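# Seat the rubber cord fully into the lid's groove

## Task

Push the rubber cord down into the lid's groove along its entire loop, so that no section is left sitting outside the groove.

## Robot and tools

Robot: two arms, left_arm and right_arm, each with six revolute joints and a two-finger parallel gripper. In the scene frame the origin sits at table height, halfway between the two nominal arm bases; +z points up, +x points out across the table, and left_arm is on the +y side. These names do not match the left and right of the images. Calibrated bases: left_arm at (-0.007, +0.246, +0.032) m with quat_wxyz (+1.000, 0, 0, +0.021); right_arm at (-0.021, -0.326, +0.027) m with quat_wxyz (+1.000, 0, 0, -0.020). In both base frames, up is +z.

Joint order. Every row and every per-joint list in a result uses this order for each arm: shoulder, elbow, wrist roll, wrist pitch, waist, wrist yaw. Their stated ranges in radians are: shoulder 0.000 to 3.142, elbow 0.000 to 3.142, wrist roll -2.094 to 2.094, wrist pitch -1.571 to 1.571, waist -2.618 to 3.054, wrist yaw -1.571 to 1.571. A real joint end may sit up to 0.059 rad beyond the stated one in either direction. A target more than 0.059 rad past a stated end, and also farther out than the joint's current angle, makes the call fail. A joint driven fully into its end produces the line "joint sent to its limit".

A row always has 14 numbers, even when only one arm moves. The first 7 belong to left_arm: six absolute joint angles in radians, in the order above, then the gripper opening. The next 7 are the same for right_arm. These are targets to go to, not offsets. Opening runs from -1 (closed) to +1 (fully open). To keep one arm still, copy its current "Joint targets" values and its current opening command. Writing 0 for an opening is a real command, not a way to leave it unchanged.

Tools:
- execute_actions(actions, cameras): actions is a list of actions. Each action is a table of up to 15 rows, and each row lasts one control step of 1/30 s. A table with fewer than 15 rows repeats its last row until 15 steps have run. An empty list only returns the current state and images. cameras picks which images come back: null, omitted or ["all"] gives all of them, [] gives none.
- move(target, speed, blend, opening_speed, blocking, cameras): moves all joints of both arms together along paths to target. target is one 14-number row, or a list of up to 15 rows visited in sequence, all within 10 s. speed is in rad/s for the joint with the longest travel, from 0.01 to 12.57, default 0.5; give one value or one per target. blend, in rad, rounds off the corners at intermediate targets. opening_speed is in opening units per second and must be 0.2 or more; keep it low when closing on anything soft. With blocking=false the call returns after about 0.5 s while the move keeps going, and a new move takes over from it. Paths take at least 0.5 s. They do not steer around obstacles or the other arm, and the gripper can travel along a curve. The result adds a "move:" line: done, off_target (at rest with some joint more than 0.035 rad from its target), moving, held, or fault. It may also say limits=held. Neither done nor off_target tells you whether anything is being touched.
- wait(seconds 0 to 10, cameras): lets the scene run while each arm keeps its last command.
- stop(cameras): brakes a running move to a halt.
- zoom_image(camera, region [x0,y0,x1,y1] in pixels, at most 504x504): gives a close-up from the latest image of cam_head_left, cam_head_right, cam_low, cam_left_wrist or cam_right_wrist. All images are 896x504.
- read_manual(section): returns licence text only.
- finished_scene(scene): takes the current scene's number and ends the scene permanently. The cord has to stay seated once the robot lets go.

Results. end_effector_position (m) and end_effector_quat_wxyz are expressed in each arm's own base frame and can be off by a few cm. This point lies between the finger pads, about 1 cm behind the tips. The fingers point along the gripper's +z axis and close along its y axis. Joint positions and Joint velocities list the six joints (rad, rad/s) followed by the gap between the pads (m; 0.094 when fully open). "Joint targets" shows what the joints are being driven toward right now. grip_measured uses the same scale as the opening command. Joint torques follow the same joint order; numbers 1, 2 and 5 wrap around at ±28 N m. "joint command not followed" means the clearance check changed that arm's targets. Results from execute_actions also include joint angles at selected steps.

Motion limits. At each step a joint's target can lead its measured angle by at most 0.339 rad for waist, shoulder and elbow, and 2.2 rad for the wrist joints. If a target would move the gripper more than 200 mm, it is scaled back. Very small turns may not start at all.

What to avoid: arm-to-arm collisions or presses, including one gripper closing on the other's fingers, which can end the scene. Avoid fast hits and slams, and avoid hard pressing. The farther a target lies past the point of contact, the harder the arm pushes, and faster contacts strike harder. Do not drop anything, release parts while they are moving, or let anything leave the table. Arms held stretched out, arms under load, and arms pushing at unreachable poses heat their motors. MOTOR HOT appears at 75 °C. At 90 °C the arm folds up and stops working, and at 100 °C it collapses. Loose objects may occasionally get a small push from outside.

Each tool is called after "Call:" by a JSON object that holds its "method" and its "body".

## Session

Call:
{"method": "execute_actions", "body": {"actions": []}}

Scene clock: 0.00 s.
left_arm: end_effector_position=(+0.3500, -0.0468, +0.1624) grip_measured=+1.000 end_effector_quat_wxyz=(+0.528, +0.044, +0.827, -0.188) | right_arm: end_effector_position=(+0.3660, +0.1602, +0.1184) grip_measured=+1.000 end_effector_quat_wxyz=(+0.536, +0.100, +0.792, +0.275)
Joint names: [shoulder, elbow, wrist roll, wrist pitch, waist, wrist yaw]
Joint positions: left_arm=[1.103 0.47 -0.1 0.209 0.08 0.438 0.094] | right_arm=[1.501 0.375 0.629 0.846 0.455 0.102 0.094]
Joint velocities: within noise
Joint torques (N m): no reading
Heat: left arm: 32 °C; right arm: 35 °C.
Joint targets: left_arm=[1.093 0.484 -0.099 0.221 0.080 0.441] | right_arm=[1.490 0.385 0.625 0.855 0.455 0.103]
Tool commands: left_gripper/opening=+1.0 right_gripper/opening=+1.0

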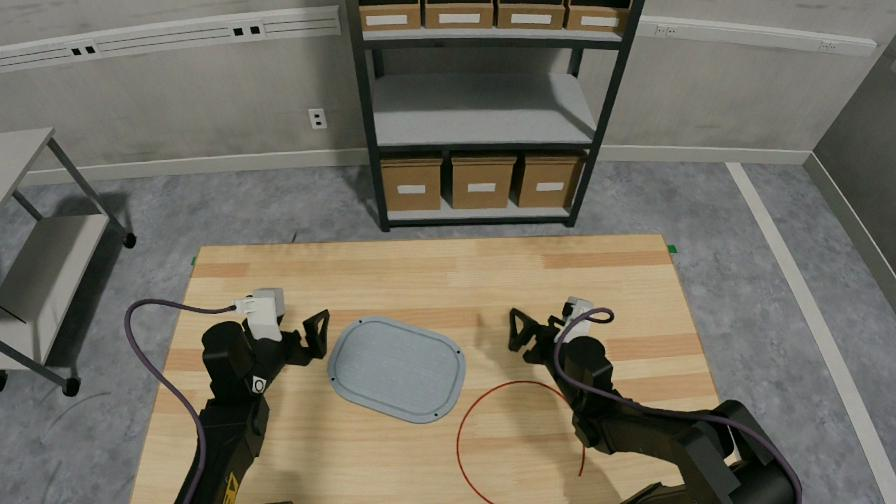

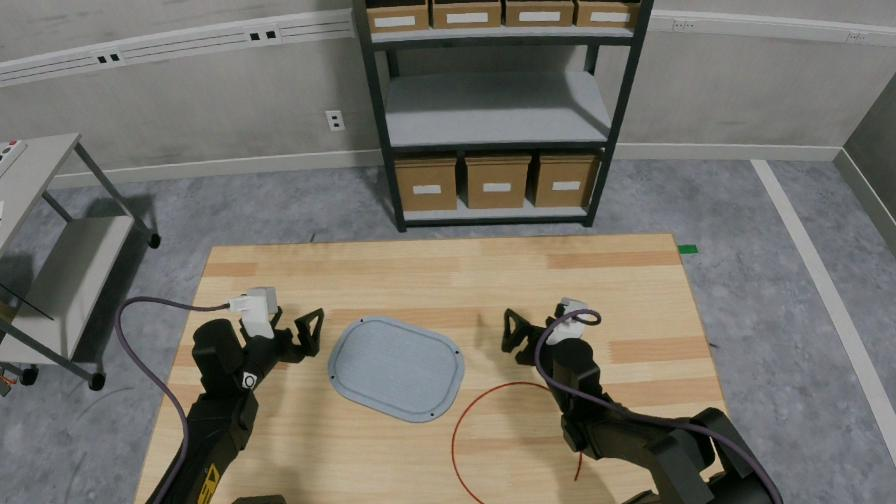

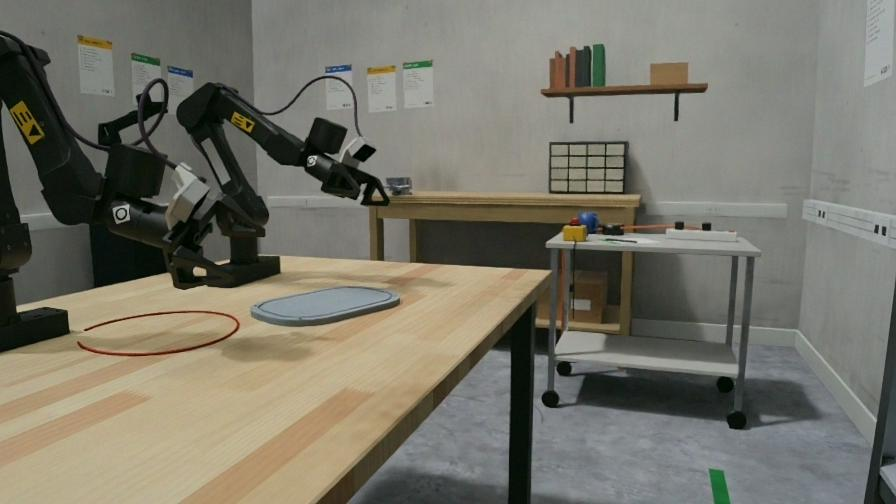

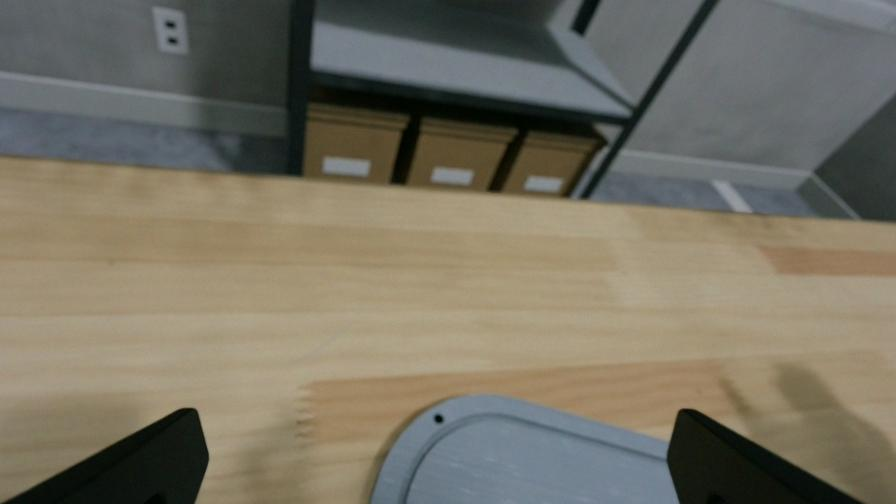

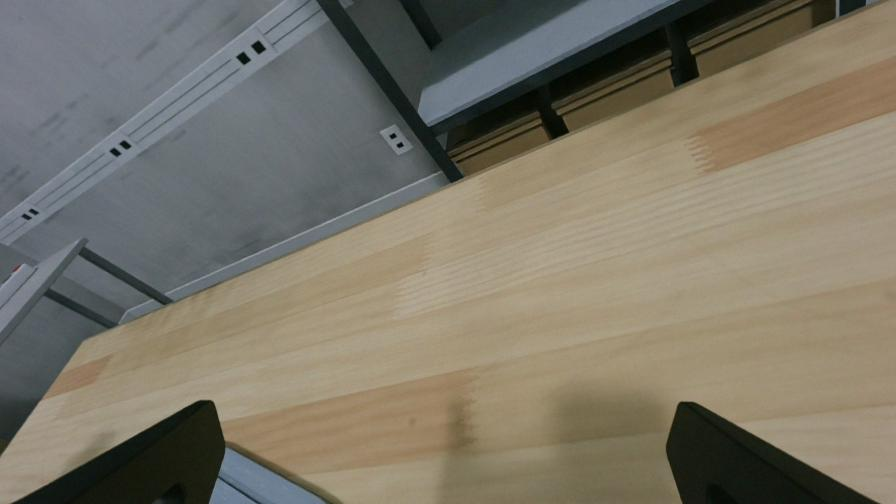

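Call:
{"method": "zoom_image", "body": {"camera": "cam_head_left", "region": [310, 300, 490, 440]}}

Call:
{"method": "zoom_image", "body": {"camera": "cam_head_left", "region": [440, 360, 620, 504]}}

Call:
{"method": "zoom_image", "body": {"camera": "cam_low", "region": [60, 270, 420, 370]}}

Scaled by 2.800 from the camera's 896x504 image, which has a finer 1280x720 frame.

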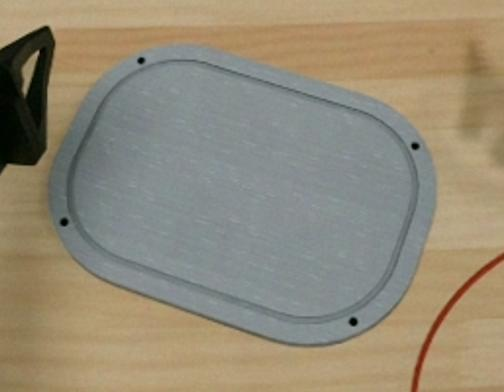

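Scaled by 2.800 from the camera's 896x504 image, which has a finer 1280x720 frame.

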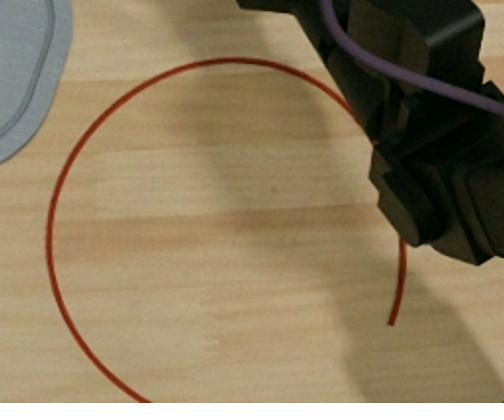

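Scaled by 1.400 from the camera's 896x504 image, which has a finer 1280x720 frame.

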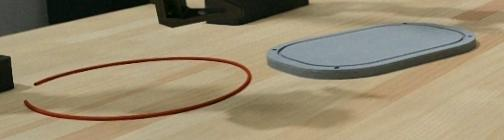

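Call:
{"method": "move", "body": {"target": [2.09,2.013,0,-1.494,-0.541,0,1,1.49,0.385,0.625,0.855,0.455,0.103,1], "speed": 0.8}}

Call:
{"method": "zoom_image", "body": {"camera": "cam_left_wrist", "region": [200, 0, 696, 504]}}

Scene clock: 4.57 s.
left_arm: end_effector_position=(+0.3374, -0.2044, +0.1373) grip_measured=+1.000 end_effector_quat_wxyz=(-0.006, +0.265, +0.964, -0.003) | right_arm: end_effector_position=(+0.3660, +0.1602, +0.1184) grip_measured=+1.000 end_effector_quat_wxyz=(+0.536, +0.100, +0.792, +0.275)
Joint names: [shoulder, elbow, wrist roll, wrist pitch, waist, wrist yaw]
Joint positions: left_arm=[2.075 1.978 -0.007 -1.484 -0.543 0.008 0.094] | right_arm=[1.501 0.375 0.629 0.846 0.455 0.102 0.094]
Joint velocities: within noise
Joint torques (N m): left_arm=[-10.91 8.36 0.03 0.13 0.12 -0.05] | right_arm=[-5.33 6.68 -0.02 1.55 0.06 0.04]
Heat: left arm: 33 °C; right arm: 35 °C.
Joint targets: left_arm=[2.090 2.013 0.000 -1.494 -0.541 0.000] | right_arm=[1.490 0.385 0.625 0.855 0.455 0.103]
move: done

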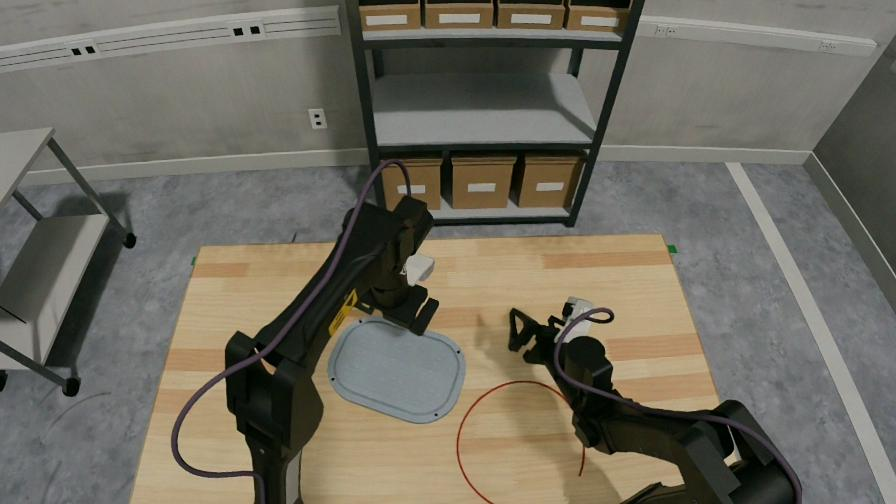

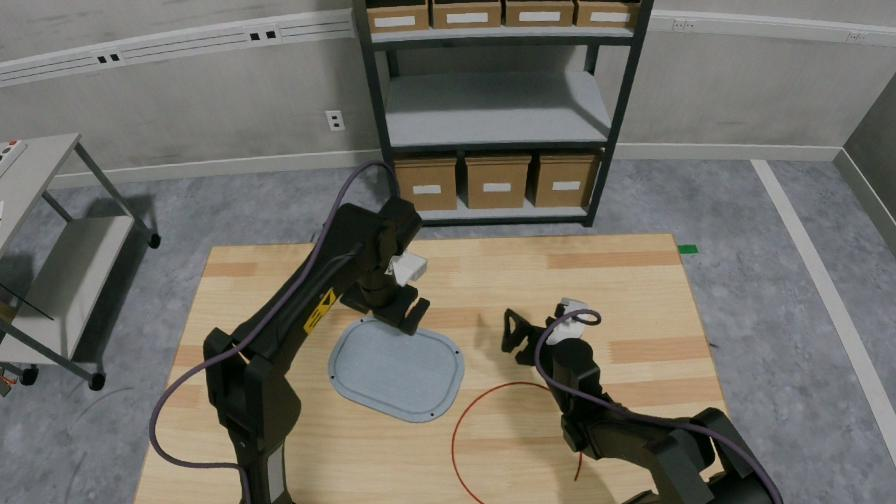

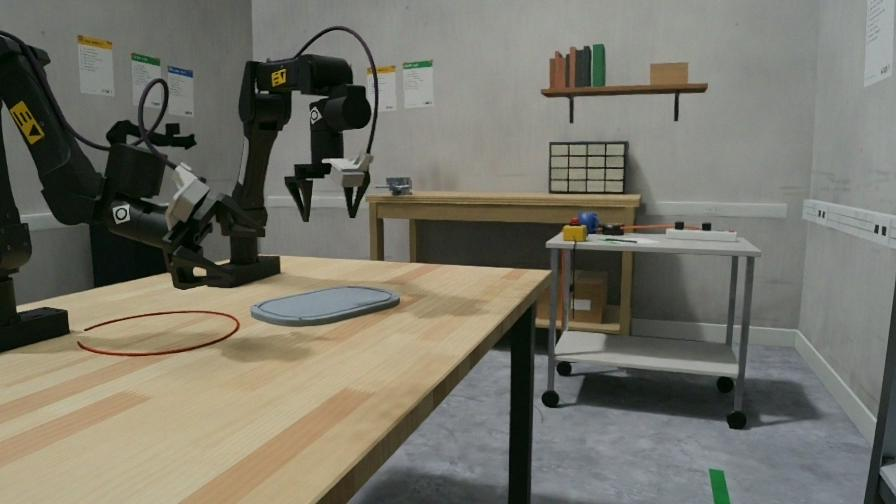

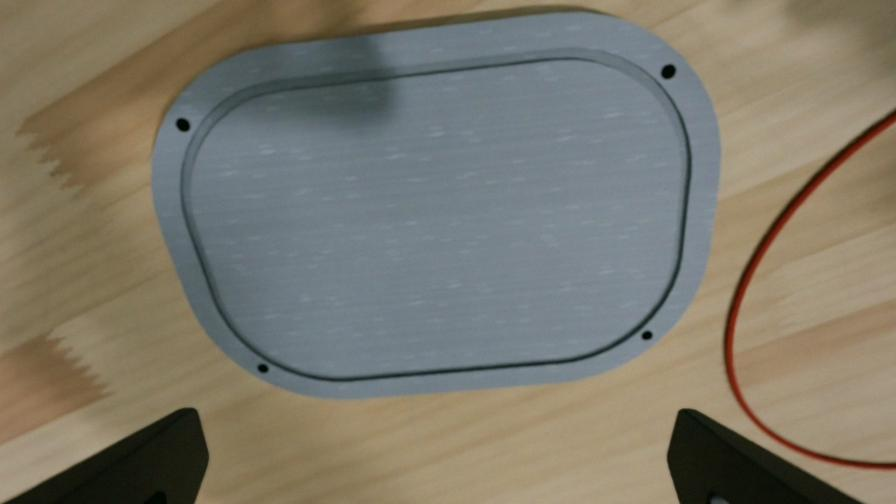

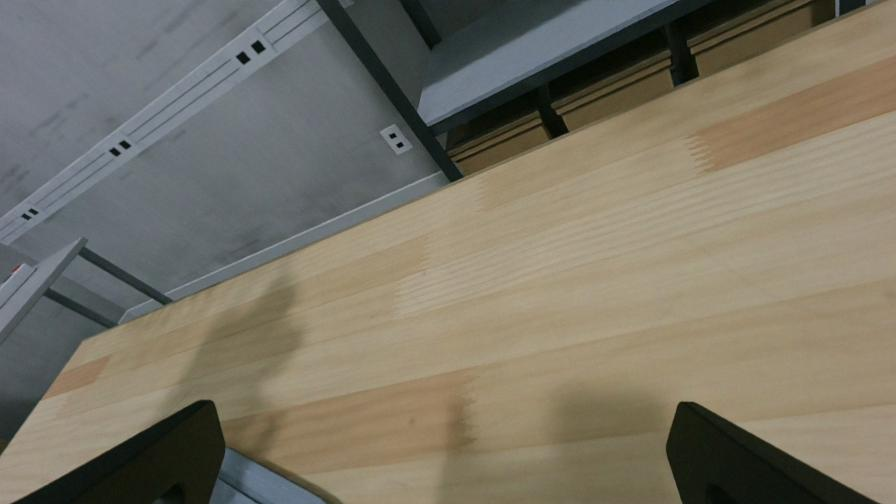

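Scaled by 1.000.

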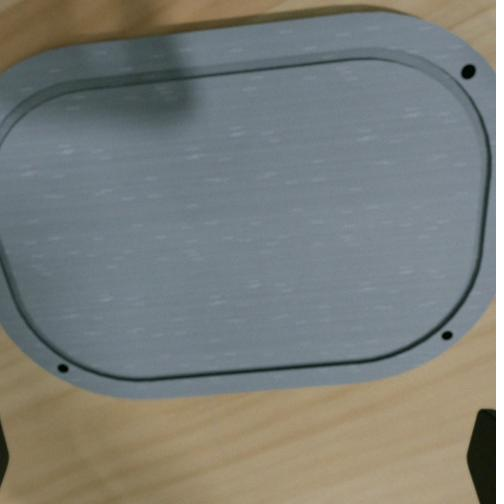

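Call:
{"method": "zoom_image", "body": {"camera": "cam_left_wrist", "region": [140, 30, 340, 150]}}

Call:
{"method": "zoom_image", "body": {"camera": "cam_left_wrist", "region": [540, 10, 740, 130]}}

Call:
{"method": "zoom_image", "body": {"camera": "cam_left_wrist", "region": [540, 280, 740, 400]}}

Call:
{"method": "zoom_image", "body": {"camera": "cam_left_wrist", "region": [200, 290, 400, 410]}}

Scaled by 2.520 from the camera's 896x504 image, which has a finer 1280x720 frame.

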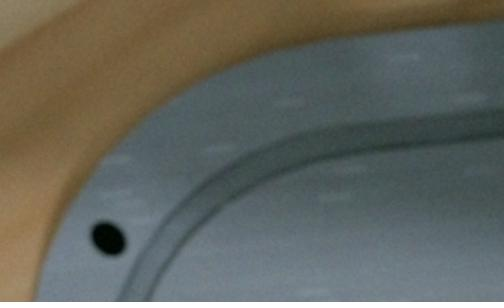

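Scaled by 2.520 from the camera's 896x504 image, which has a finer 1280x720 frame.

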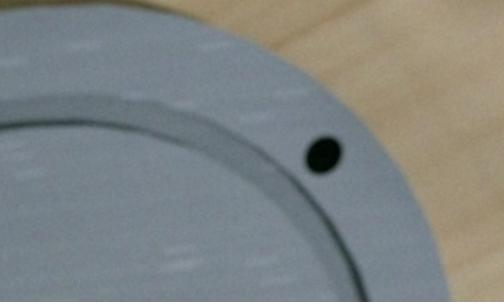

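Scaled by 2.520 from the camera's 896x504 image, which has a finer 1280x720 frame.

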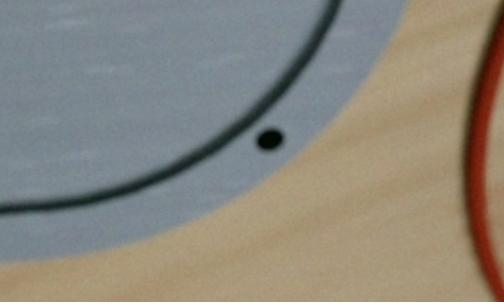

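Scaled by 2.520 from the camera's 896x504 image, which has a finer 1280x720 frame.

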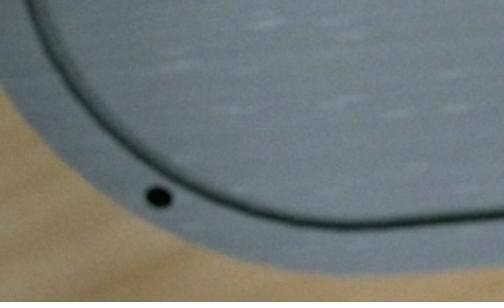

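Call:
{"method": "move", "body": {"target": [[1.093,0.484,-0.099,0.221,0.3,0.441,1,1.49,0.385,0.625,0.855,0.455,0.103,1],[1.093,0.484,-0.099,0.221,0.3,0.441,1,1.8326,1.651,0,-1.39,0.745,0,1]], "speed": 0.9}}

Call:
{"method": "zoom_image", "body": {"camera": "cam_right_wrist", "region": [392, 0, 896, 504]}}

Scene clock: 11.30 s.
left_arm: end_effector_position=(+0.3551, +0.0310, +0.1630) grip_measured=+1.000 end_effector_quat_wxyz=(+0.539, -0.049, +0.831, -0.129) | right_arm: end_effector_position=(+0.2480, +0.2263, +0.1347) grip_measured=+1.000 end_effector_quat_wxyz=(-0.004, -0.359, +0.933, -0.005)
Joint names: [shoulder, elbow, wrist roll, wrist pitch, waist, wrist yaw]
Joint positions: left_arm=[1.119 0.495 -0.1 0.186 0.296 0.433 0.094] | right_arm=[1.826 1.622 0.006 -1.378 0.74 0.007 0.094]
Joint velocities: within noise
Joint torques (N m): left_arm=[-5.97 5.46 -0.05 1.8 0.31 0.16] | right_arm=[-7.64 9.05 -0.07 -0.06 0.5 -0.13]
Heat: left arm: 35 °C; right arm: 36 °C.
Joint targets: left_arm=[1.093 0.484 -0.099 0.221 0.300 0.441] | right_arm=[1.833 1.651 0.000 -1.390 0.745 0.000]
move: done

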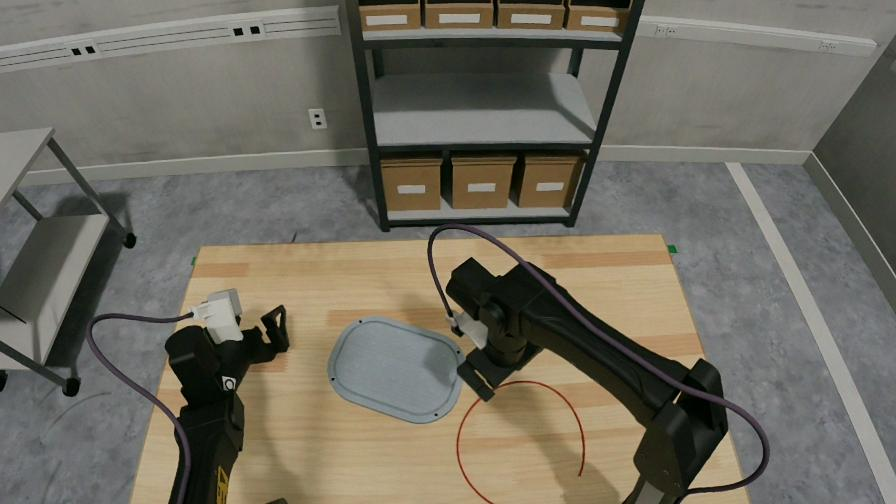

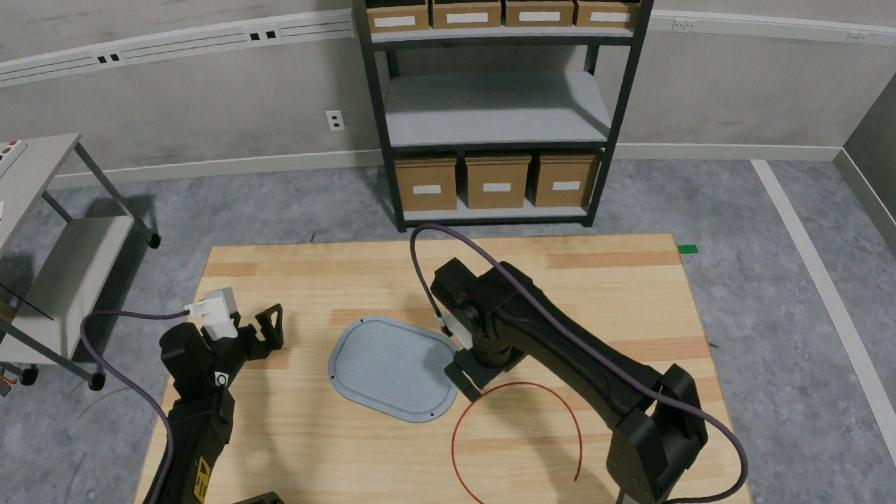

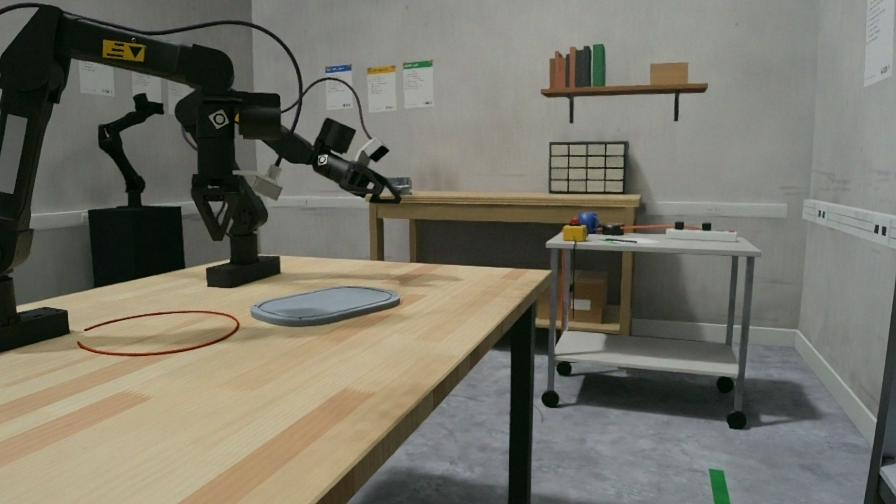

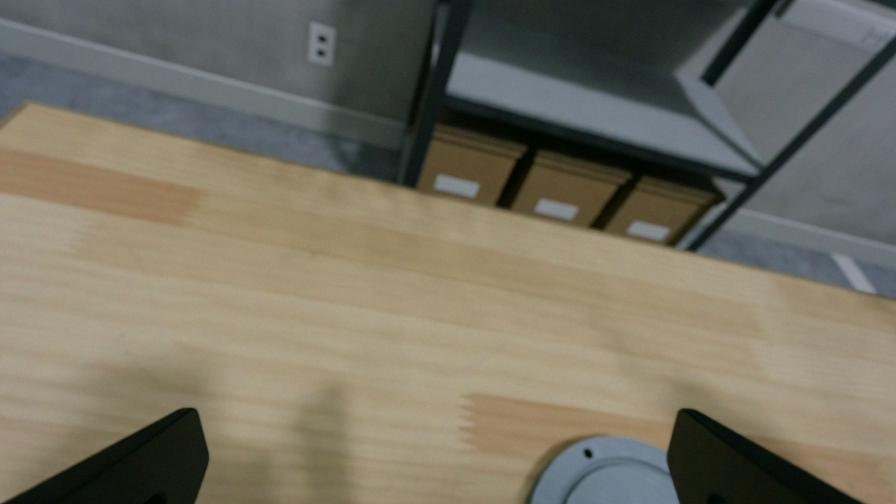

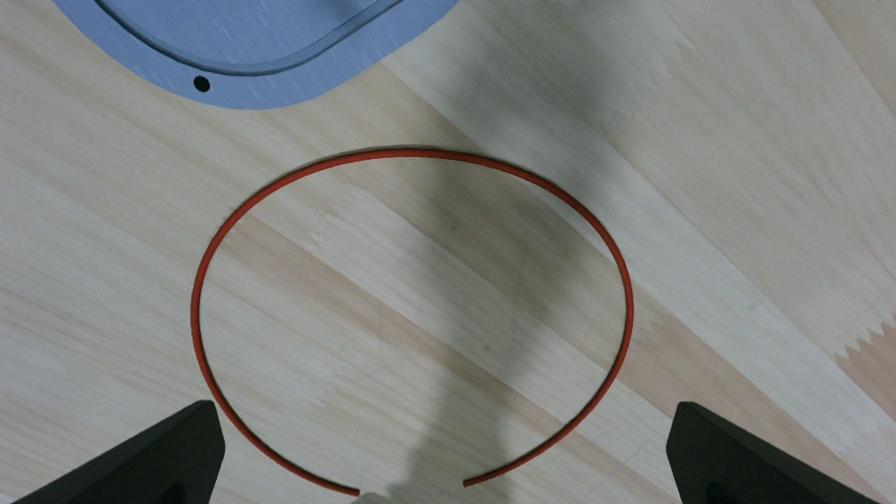

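Scaled by 1.000.

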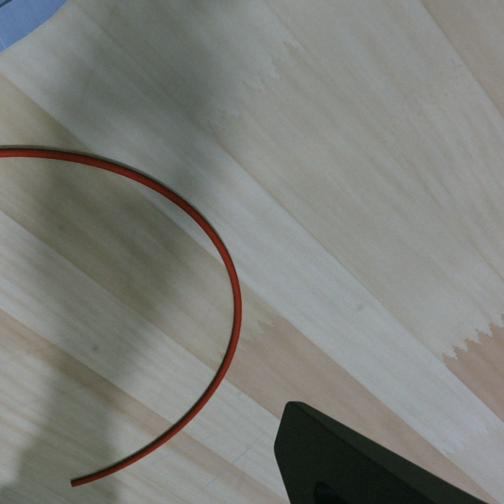

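Call:
{"method": "move", "body": {"target": [[1.093,0.484,-0.099,0.221,0.3,0.441,1,1.49,0.6,0,0.3,-0.5,0,1],[2.114,1.741,-0.076,-1.19,-0.947,0,0.0,1.49,0.6,0,0.3,-0.5,0,1]], "speed": 0.9}}

Call:
{"method": "zoom_image", "body": {"camera": "cam_left_wrist", "region": [200, 0, 696, 504]}}

Scene clock: 17.83 s.
left_arm: end_effector_position=(+0.2334, -0.3259, +0.0589) grip_measured=+0.003 end_effector_quat_wxyz=(-0.005, +0.420, +0.908, -0.002) | right_arm: end_effector_position=(+0.3531, -0.1905, +0.0747) grip_measured=+1.000 end_effector_quat_wxyz=(+0.431, +0.222, +0.868, -0.110)
Joint names: [shoulder, elbow, wrist roll, wrist pitch, waist, wrist yaw]
Joint positions: left_arm=[2.101 1.706 -0.081 -1.182 -0.948 0.008 0.047] | right_arm=[1.518 0.604 0.003 0.265 -0.496 0.002 0.094]
Joint velocities: within noise
Joint torques (N m): left_arm=[-11.6 8.58 0.03 0.15 -0.25 -0.11] | right_arm=[-7.66 6.23 -0.05 1.64 -0.42 0.02]
Heat: left arm: 35 °C; right arm: 36 °C.
Joint targets: left_arm=[2.114 1.741 -0.076 -1.190 -0.947 0.000] | right_arm=[1.490 0.600 0.000 0.300 -0.500 0.000]
move: done

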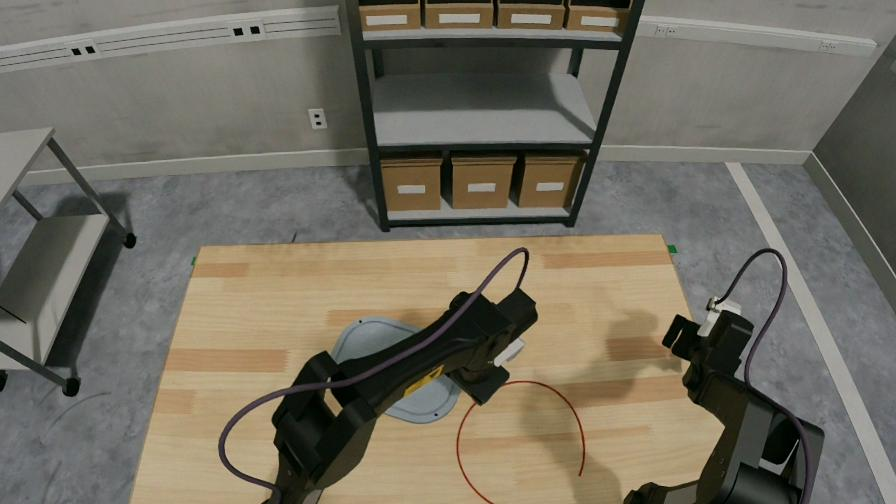

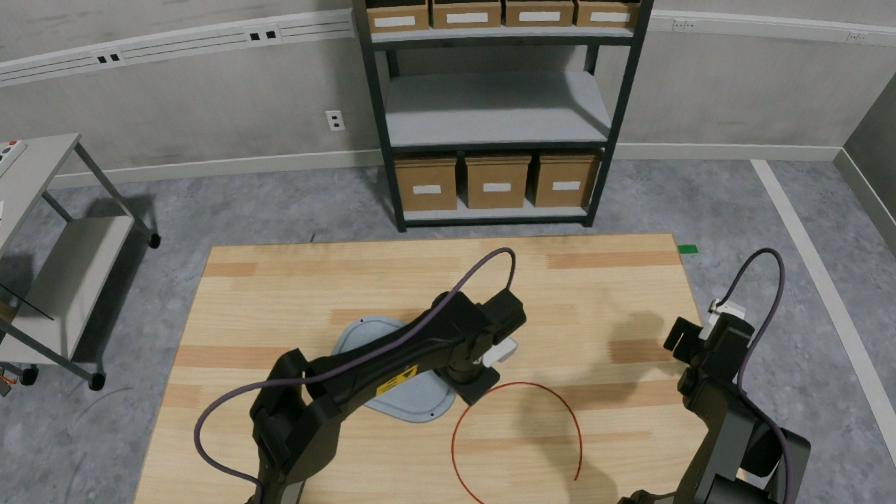

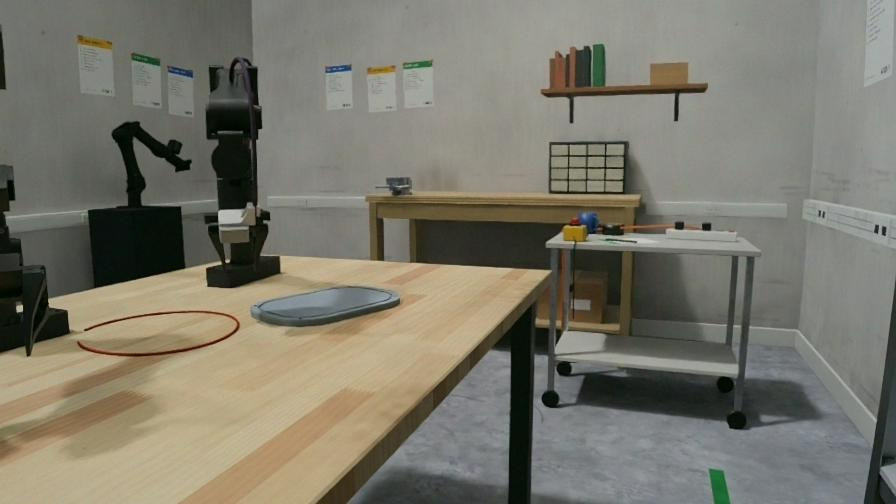

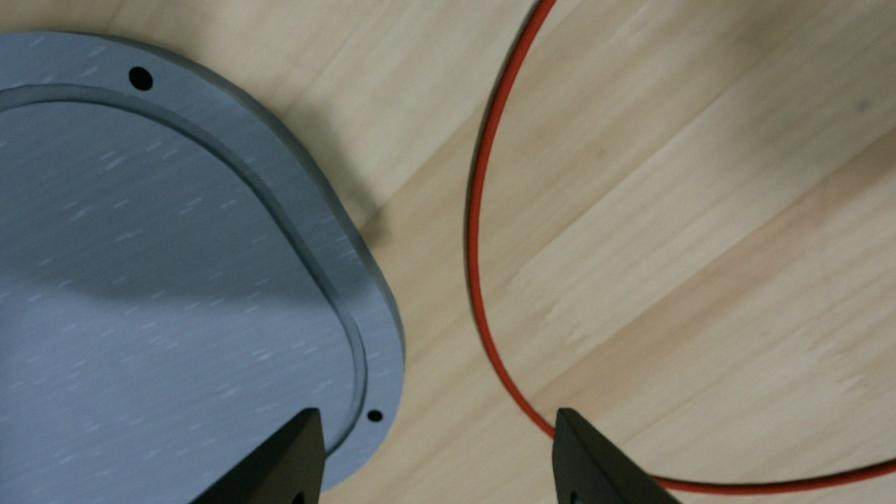

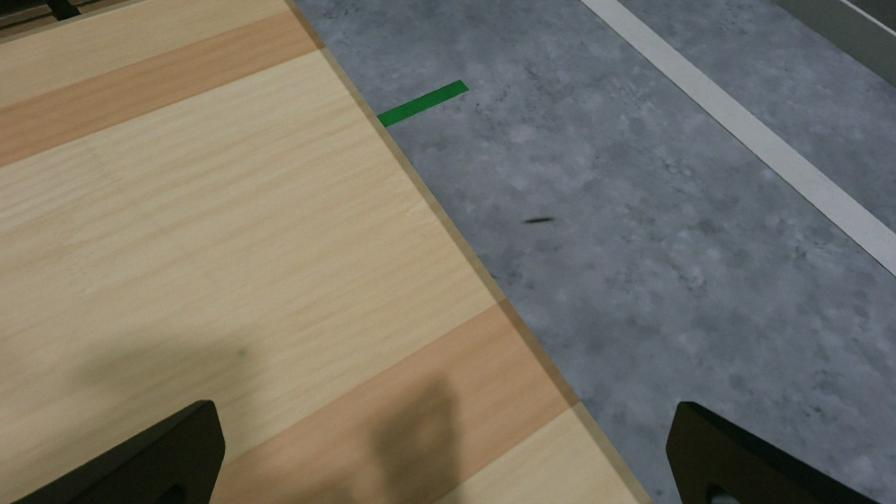

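Scaled by 1.000.

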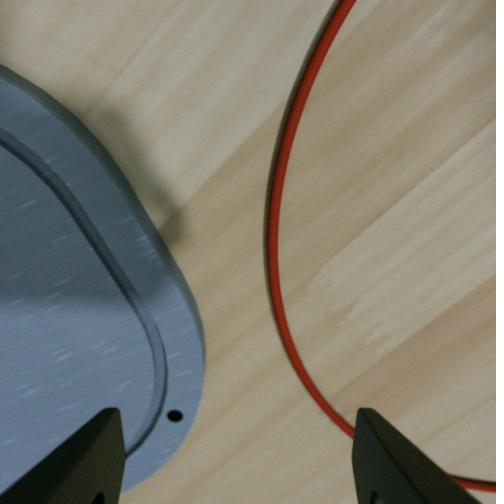

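Call:
{"method": "move", "body": {"target": [[2.15,1.637,-0.076,-1.046,-0.968,0,-0.575,1.49,0.6,0,0.3,-0.5,0,1],[2.2015,1.56,-0.076,-0.917,-0.968,0,-0.575,1.49,0.6,0,0.3,-0.5,0,1]], "speed": 0.3}}

Call:
{"method": "zoom_image", "body": {"camera": "cam_left_wrist", "region": [300, 250, 620, 504]}}

Scene clock: 19.90 s.
left_arm: end_effector_position=(+0.2335, -0.3380, -0.0085) grip_measured=-0.572 end_effector_quat_wxyz=(+0.005, +0.428, +0.904, -0.007) | right_arm: end_effector_position=(+0.3531, -0.1905, +0.0747) grip_measured=+1.000 end_effector_quat_wxyz=(+0.431, +0.222, +0.868, -0.110)
Joint names: [shoulder, elbow, wrist roll, wrist pitch, waist, wrist yaw]
Joint positions: left_arm=[2.189 1.567 -0.081 -0.934 -0.965 0.007 0.02] | right_arm=[1.518 0.604 0.003 0.265 -0.496 0.002 0.094]
Joint velocities: within noise
Joint torques (N m): left_arm=[-12.11 4.48 0.01 0.47 -0.42 -0.09] | right_arm=[-7.68 6.2 -0.06 1.63 -0.28 0.02]
Heat: left arm: 35 °C; right arm: 36 °C.
Joint targets: left_arm=[2.201 1.560 -0.076 -0.917 -0.968 0.000] | right_arm=[1.490 0.600 0.000 0.300 -0.500 0.000]
move: done

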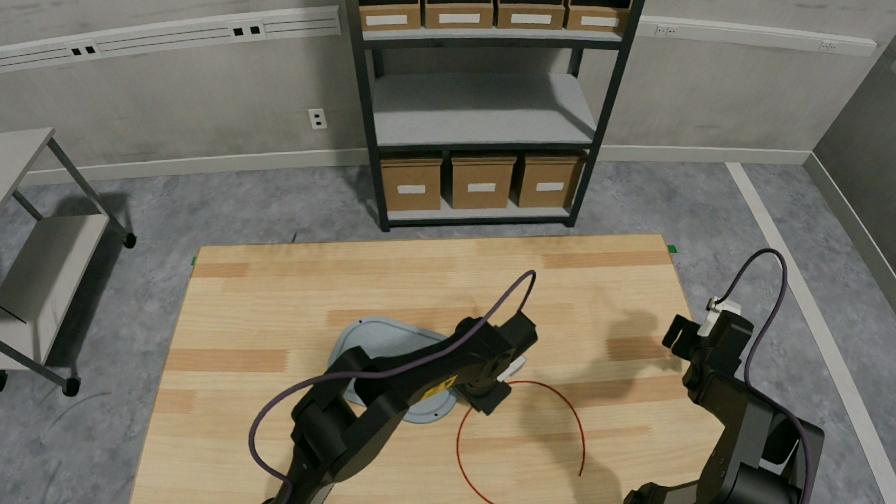

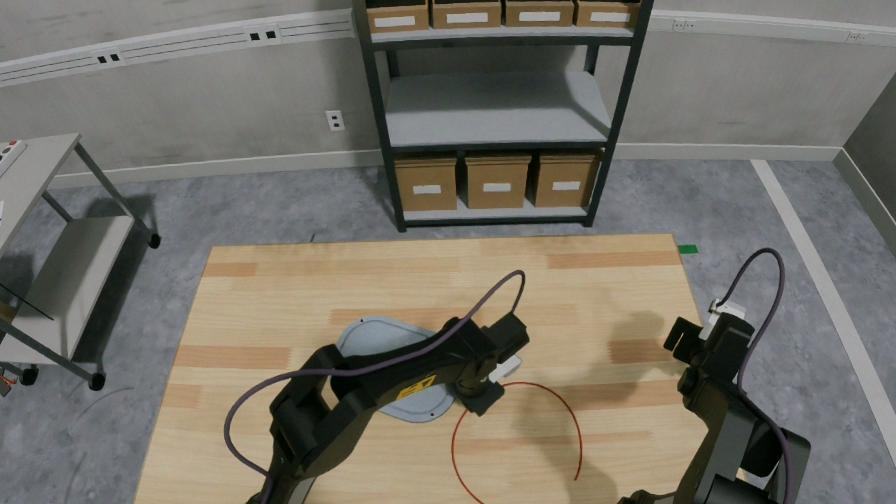

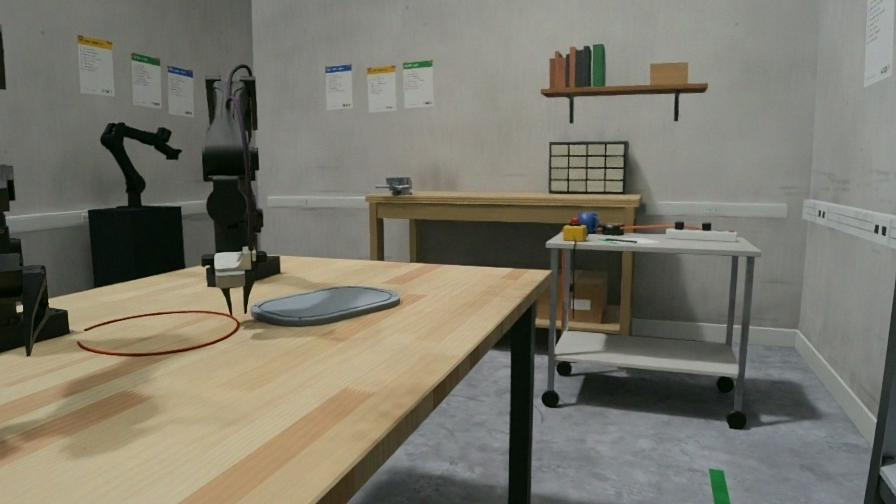

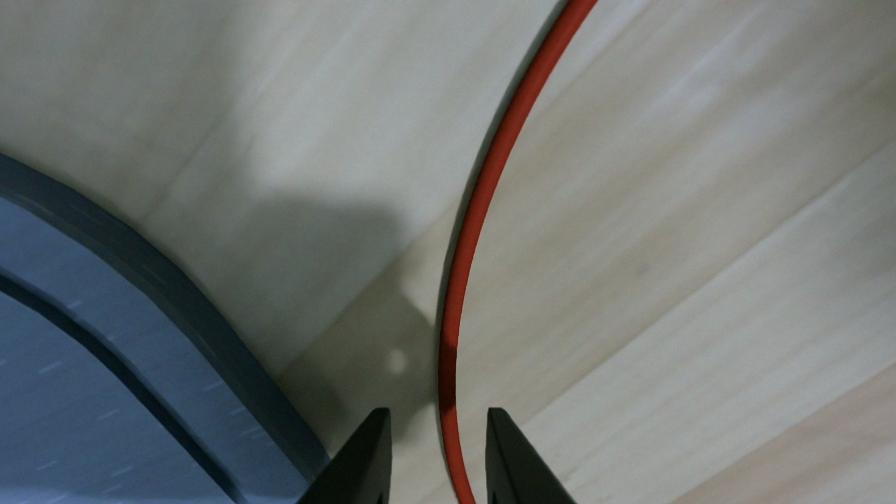

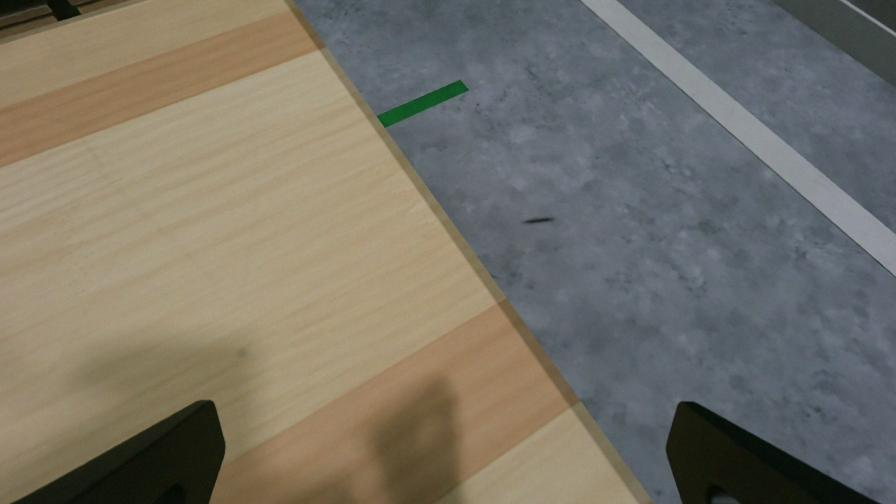

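Scaled by 1.575 from the camera's 896x504 image, which has a finer 1280x720 frame.

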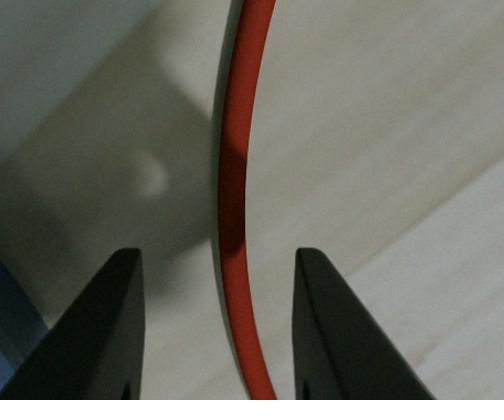

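Call:
{"method": "move", "body": {"target": [2.219,1.533,-0.076,-0.872,-0.968,0,-0.575,1.49,0.6,0,0.3,-0.5,0,1], "speed": 0.2, "cameras": ["cam_left_wrist","cam_low"]}}

Call:
{"method": "zoom_image", "body": {"camera": "cam_left_wrist", "region": [300, 250, 620, 504]}}

Call:
{"method": "zoom_image", "body": {"camera": "cam_low", "region": [180, 240, 300, 350]}}

Scene clock: 21.10 s.
left_arm: end_effector_position=(+0.2339, -0.3385, -0.0194) grip_measured=-0.572 end_effector_quat_wxyz=(+0.008, +0.428, +0.904, -0.009) | right_arm: end_effector_position=(+0.3531, -0.1906, +0.0747) grip_measured=+1.000 end_effector_quat_wxyz=(+0.431, +0.222, +0.868, -0.110)
Joint names: [shoulder, elbow, wrist roll, wrist pitch, waist, wrist yaw]
Joint positions: left_arm=[2.202 1.542 -0.081 -0.889 -0.965 0.007 0.02] | right_arm=[1.518 0.604 0.003 0.265 -0.496 0.002 0.094]
Joint velocities: within noise
Joint torques (N m): left_arm=[-11.6 4.23 0.03 0.43 -0.4 -0.02] | right_arm=[-7.65 6.05 -0.03 1.56 -0.27 0]
Heat: left arm: 35 °C; right arm: 36 °C.
Joint targets: left_arm=[2.219 1.533 -0.076 -0.872 -0.968 0.000] | right_arm=[1.490 0.600 0.000 0.300 -0.500 0.000]
move: done
Images, in order (width x height): cam_low 896x504, cam_left_wrist 896x504.

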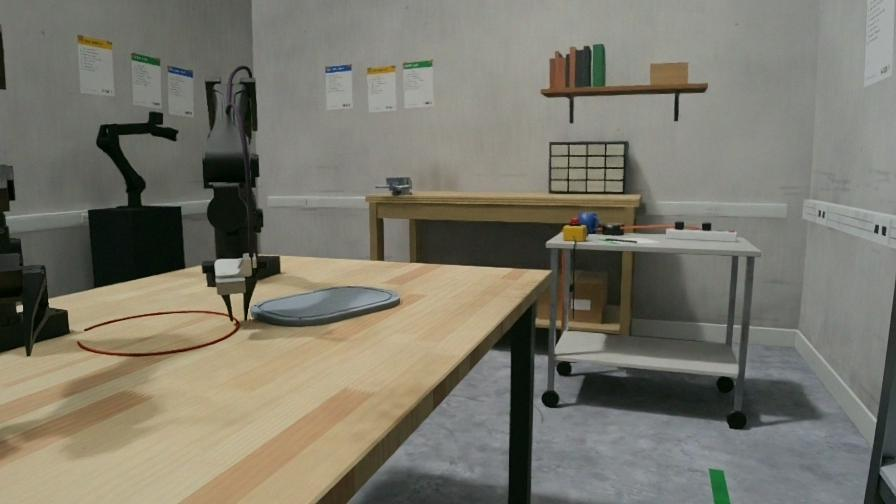

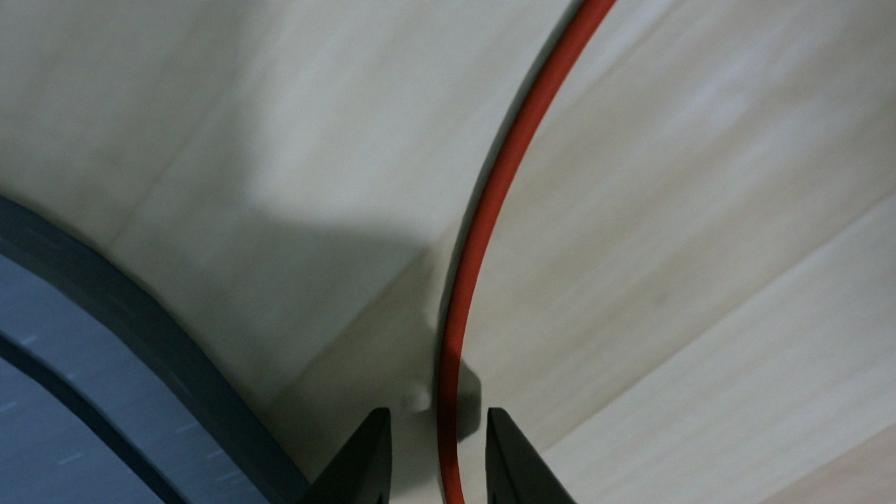

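Scaled by 1.575 from the camera's 896x504 image, which has a finer 1280x720 frame.

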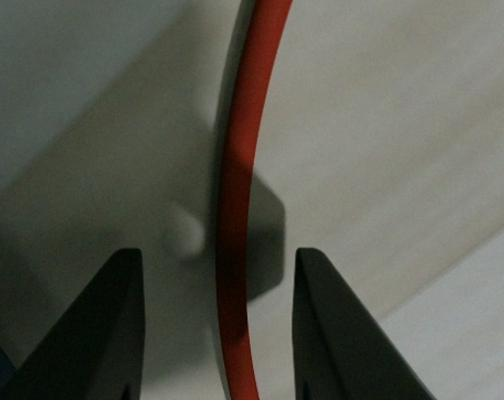

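Scaled by 4.200 from the camera's 896x504 image, which has a finer 1280x720 frame.

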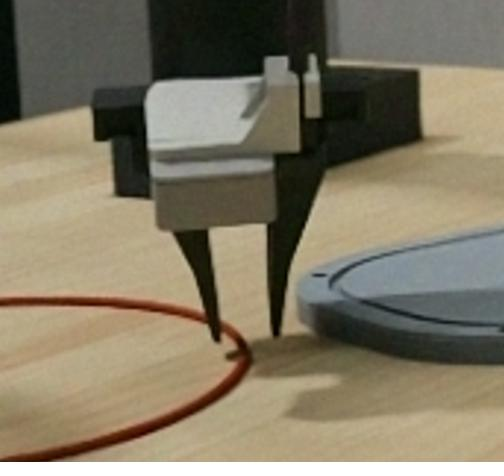

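Call:
{"method": "move", "body": {"target": [2.2265,1.523,-0.076,-0.855,-0.968,0,-0.575,1.49,0.6,0,0.3,-0.5,0,1], "speed": 0.1, "cameras": ["cam_left_wrist"]}}

Call:
{"method": "zoom_image", "body": {"camera": "cam_left_wrist", "region": [300, 250, 620, 504]}}

Scene clock: 22.17 s.
left_arm: end_effector_position=(+0.2339, -0.3385, -0.0238) grip_measured=-0.572 end_effector_quat_wxyz=(+0.008, +0.428, +0.904, -0.009) | right_arm: end_effector_position=(+0.3531, -0.1906, +0.0747) grip_measured=+1.000 end_effector_quat_wxyz=(+0.431, +0.222, +0.868, -0.110)
Joint names: [shoulder, elbow, wrist roll, wrist pitch, waist, wrist yaw]
Joint positions: left_arm=[2.208 1.533 -0.081 -0.873 -0.965 0.007 0.02] | right_arm=[1.518 0.604 0.003 0.265 -0.496 0.002 0.094]
Joint velocities: within noise
Joint torques (N m): left_arm=[-11.32 4.1 0.08 0.43 -0.25 -0.06] | right_arm=[-7.77 6.11 -0.06 1.63 -0.46 -0.06]
Heat: left arm: 35 °C; right arm: 36 °C.
Joint targets: left_arm=[2.227 1.523 -0.076 -0.855 -0.968 0.000] | right_arm=[1.490 0.600 0.000 0.300 -0.500 0.000]
move: done
Images, in order (width x height): cam_left_wrist 896x504.

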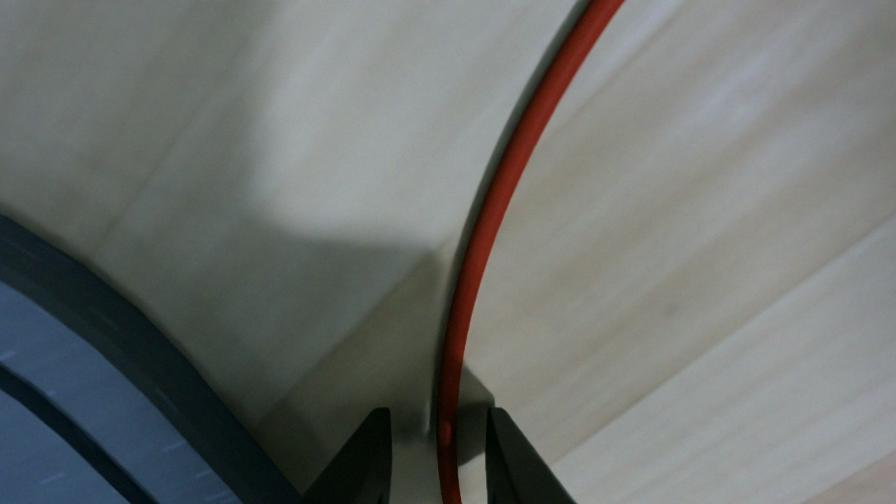

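Scaled by 1.575 from the camera's 896x504 image, which has a finer 1280x720 frame.

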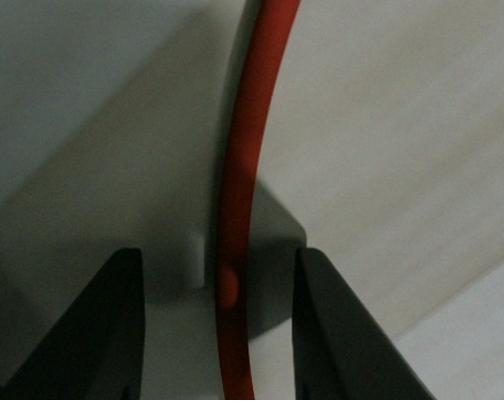

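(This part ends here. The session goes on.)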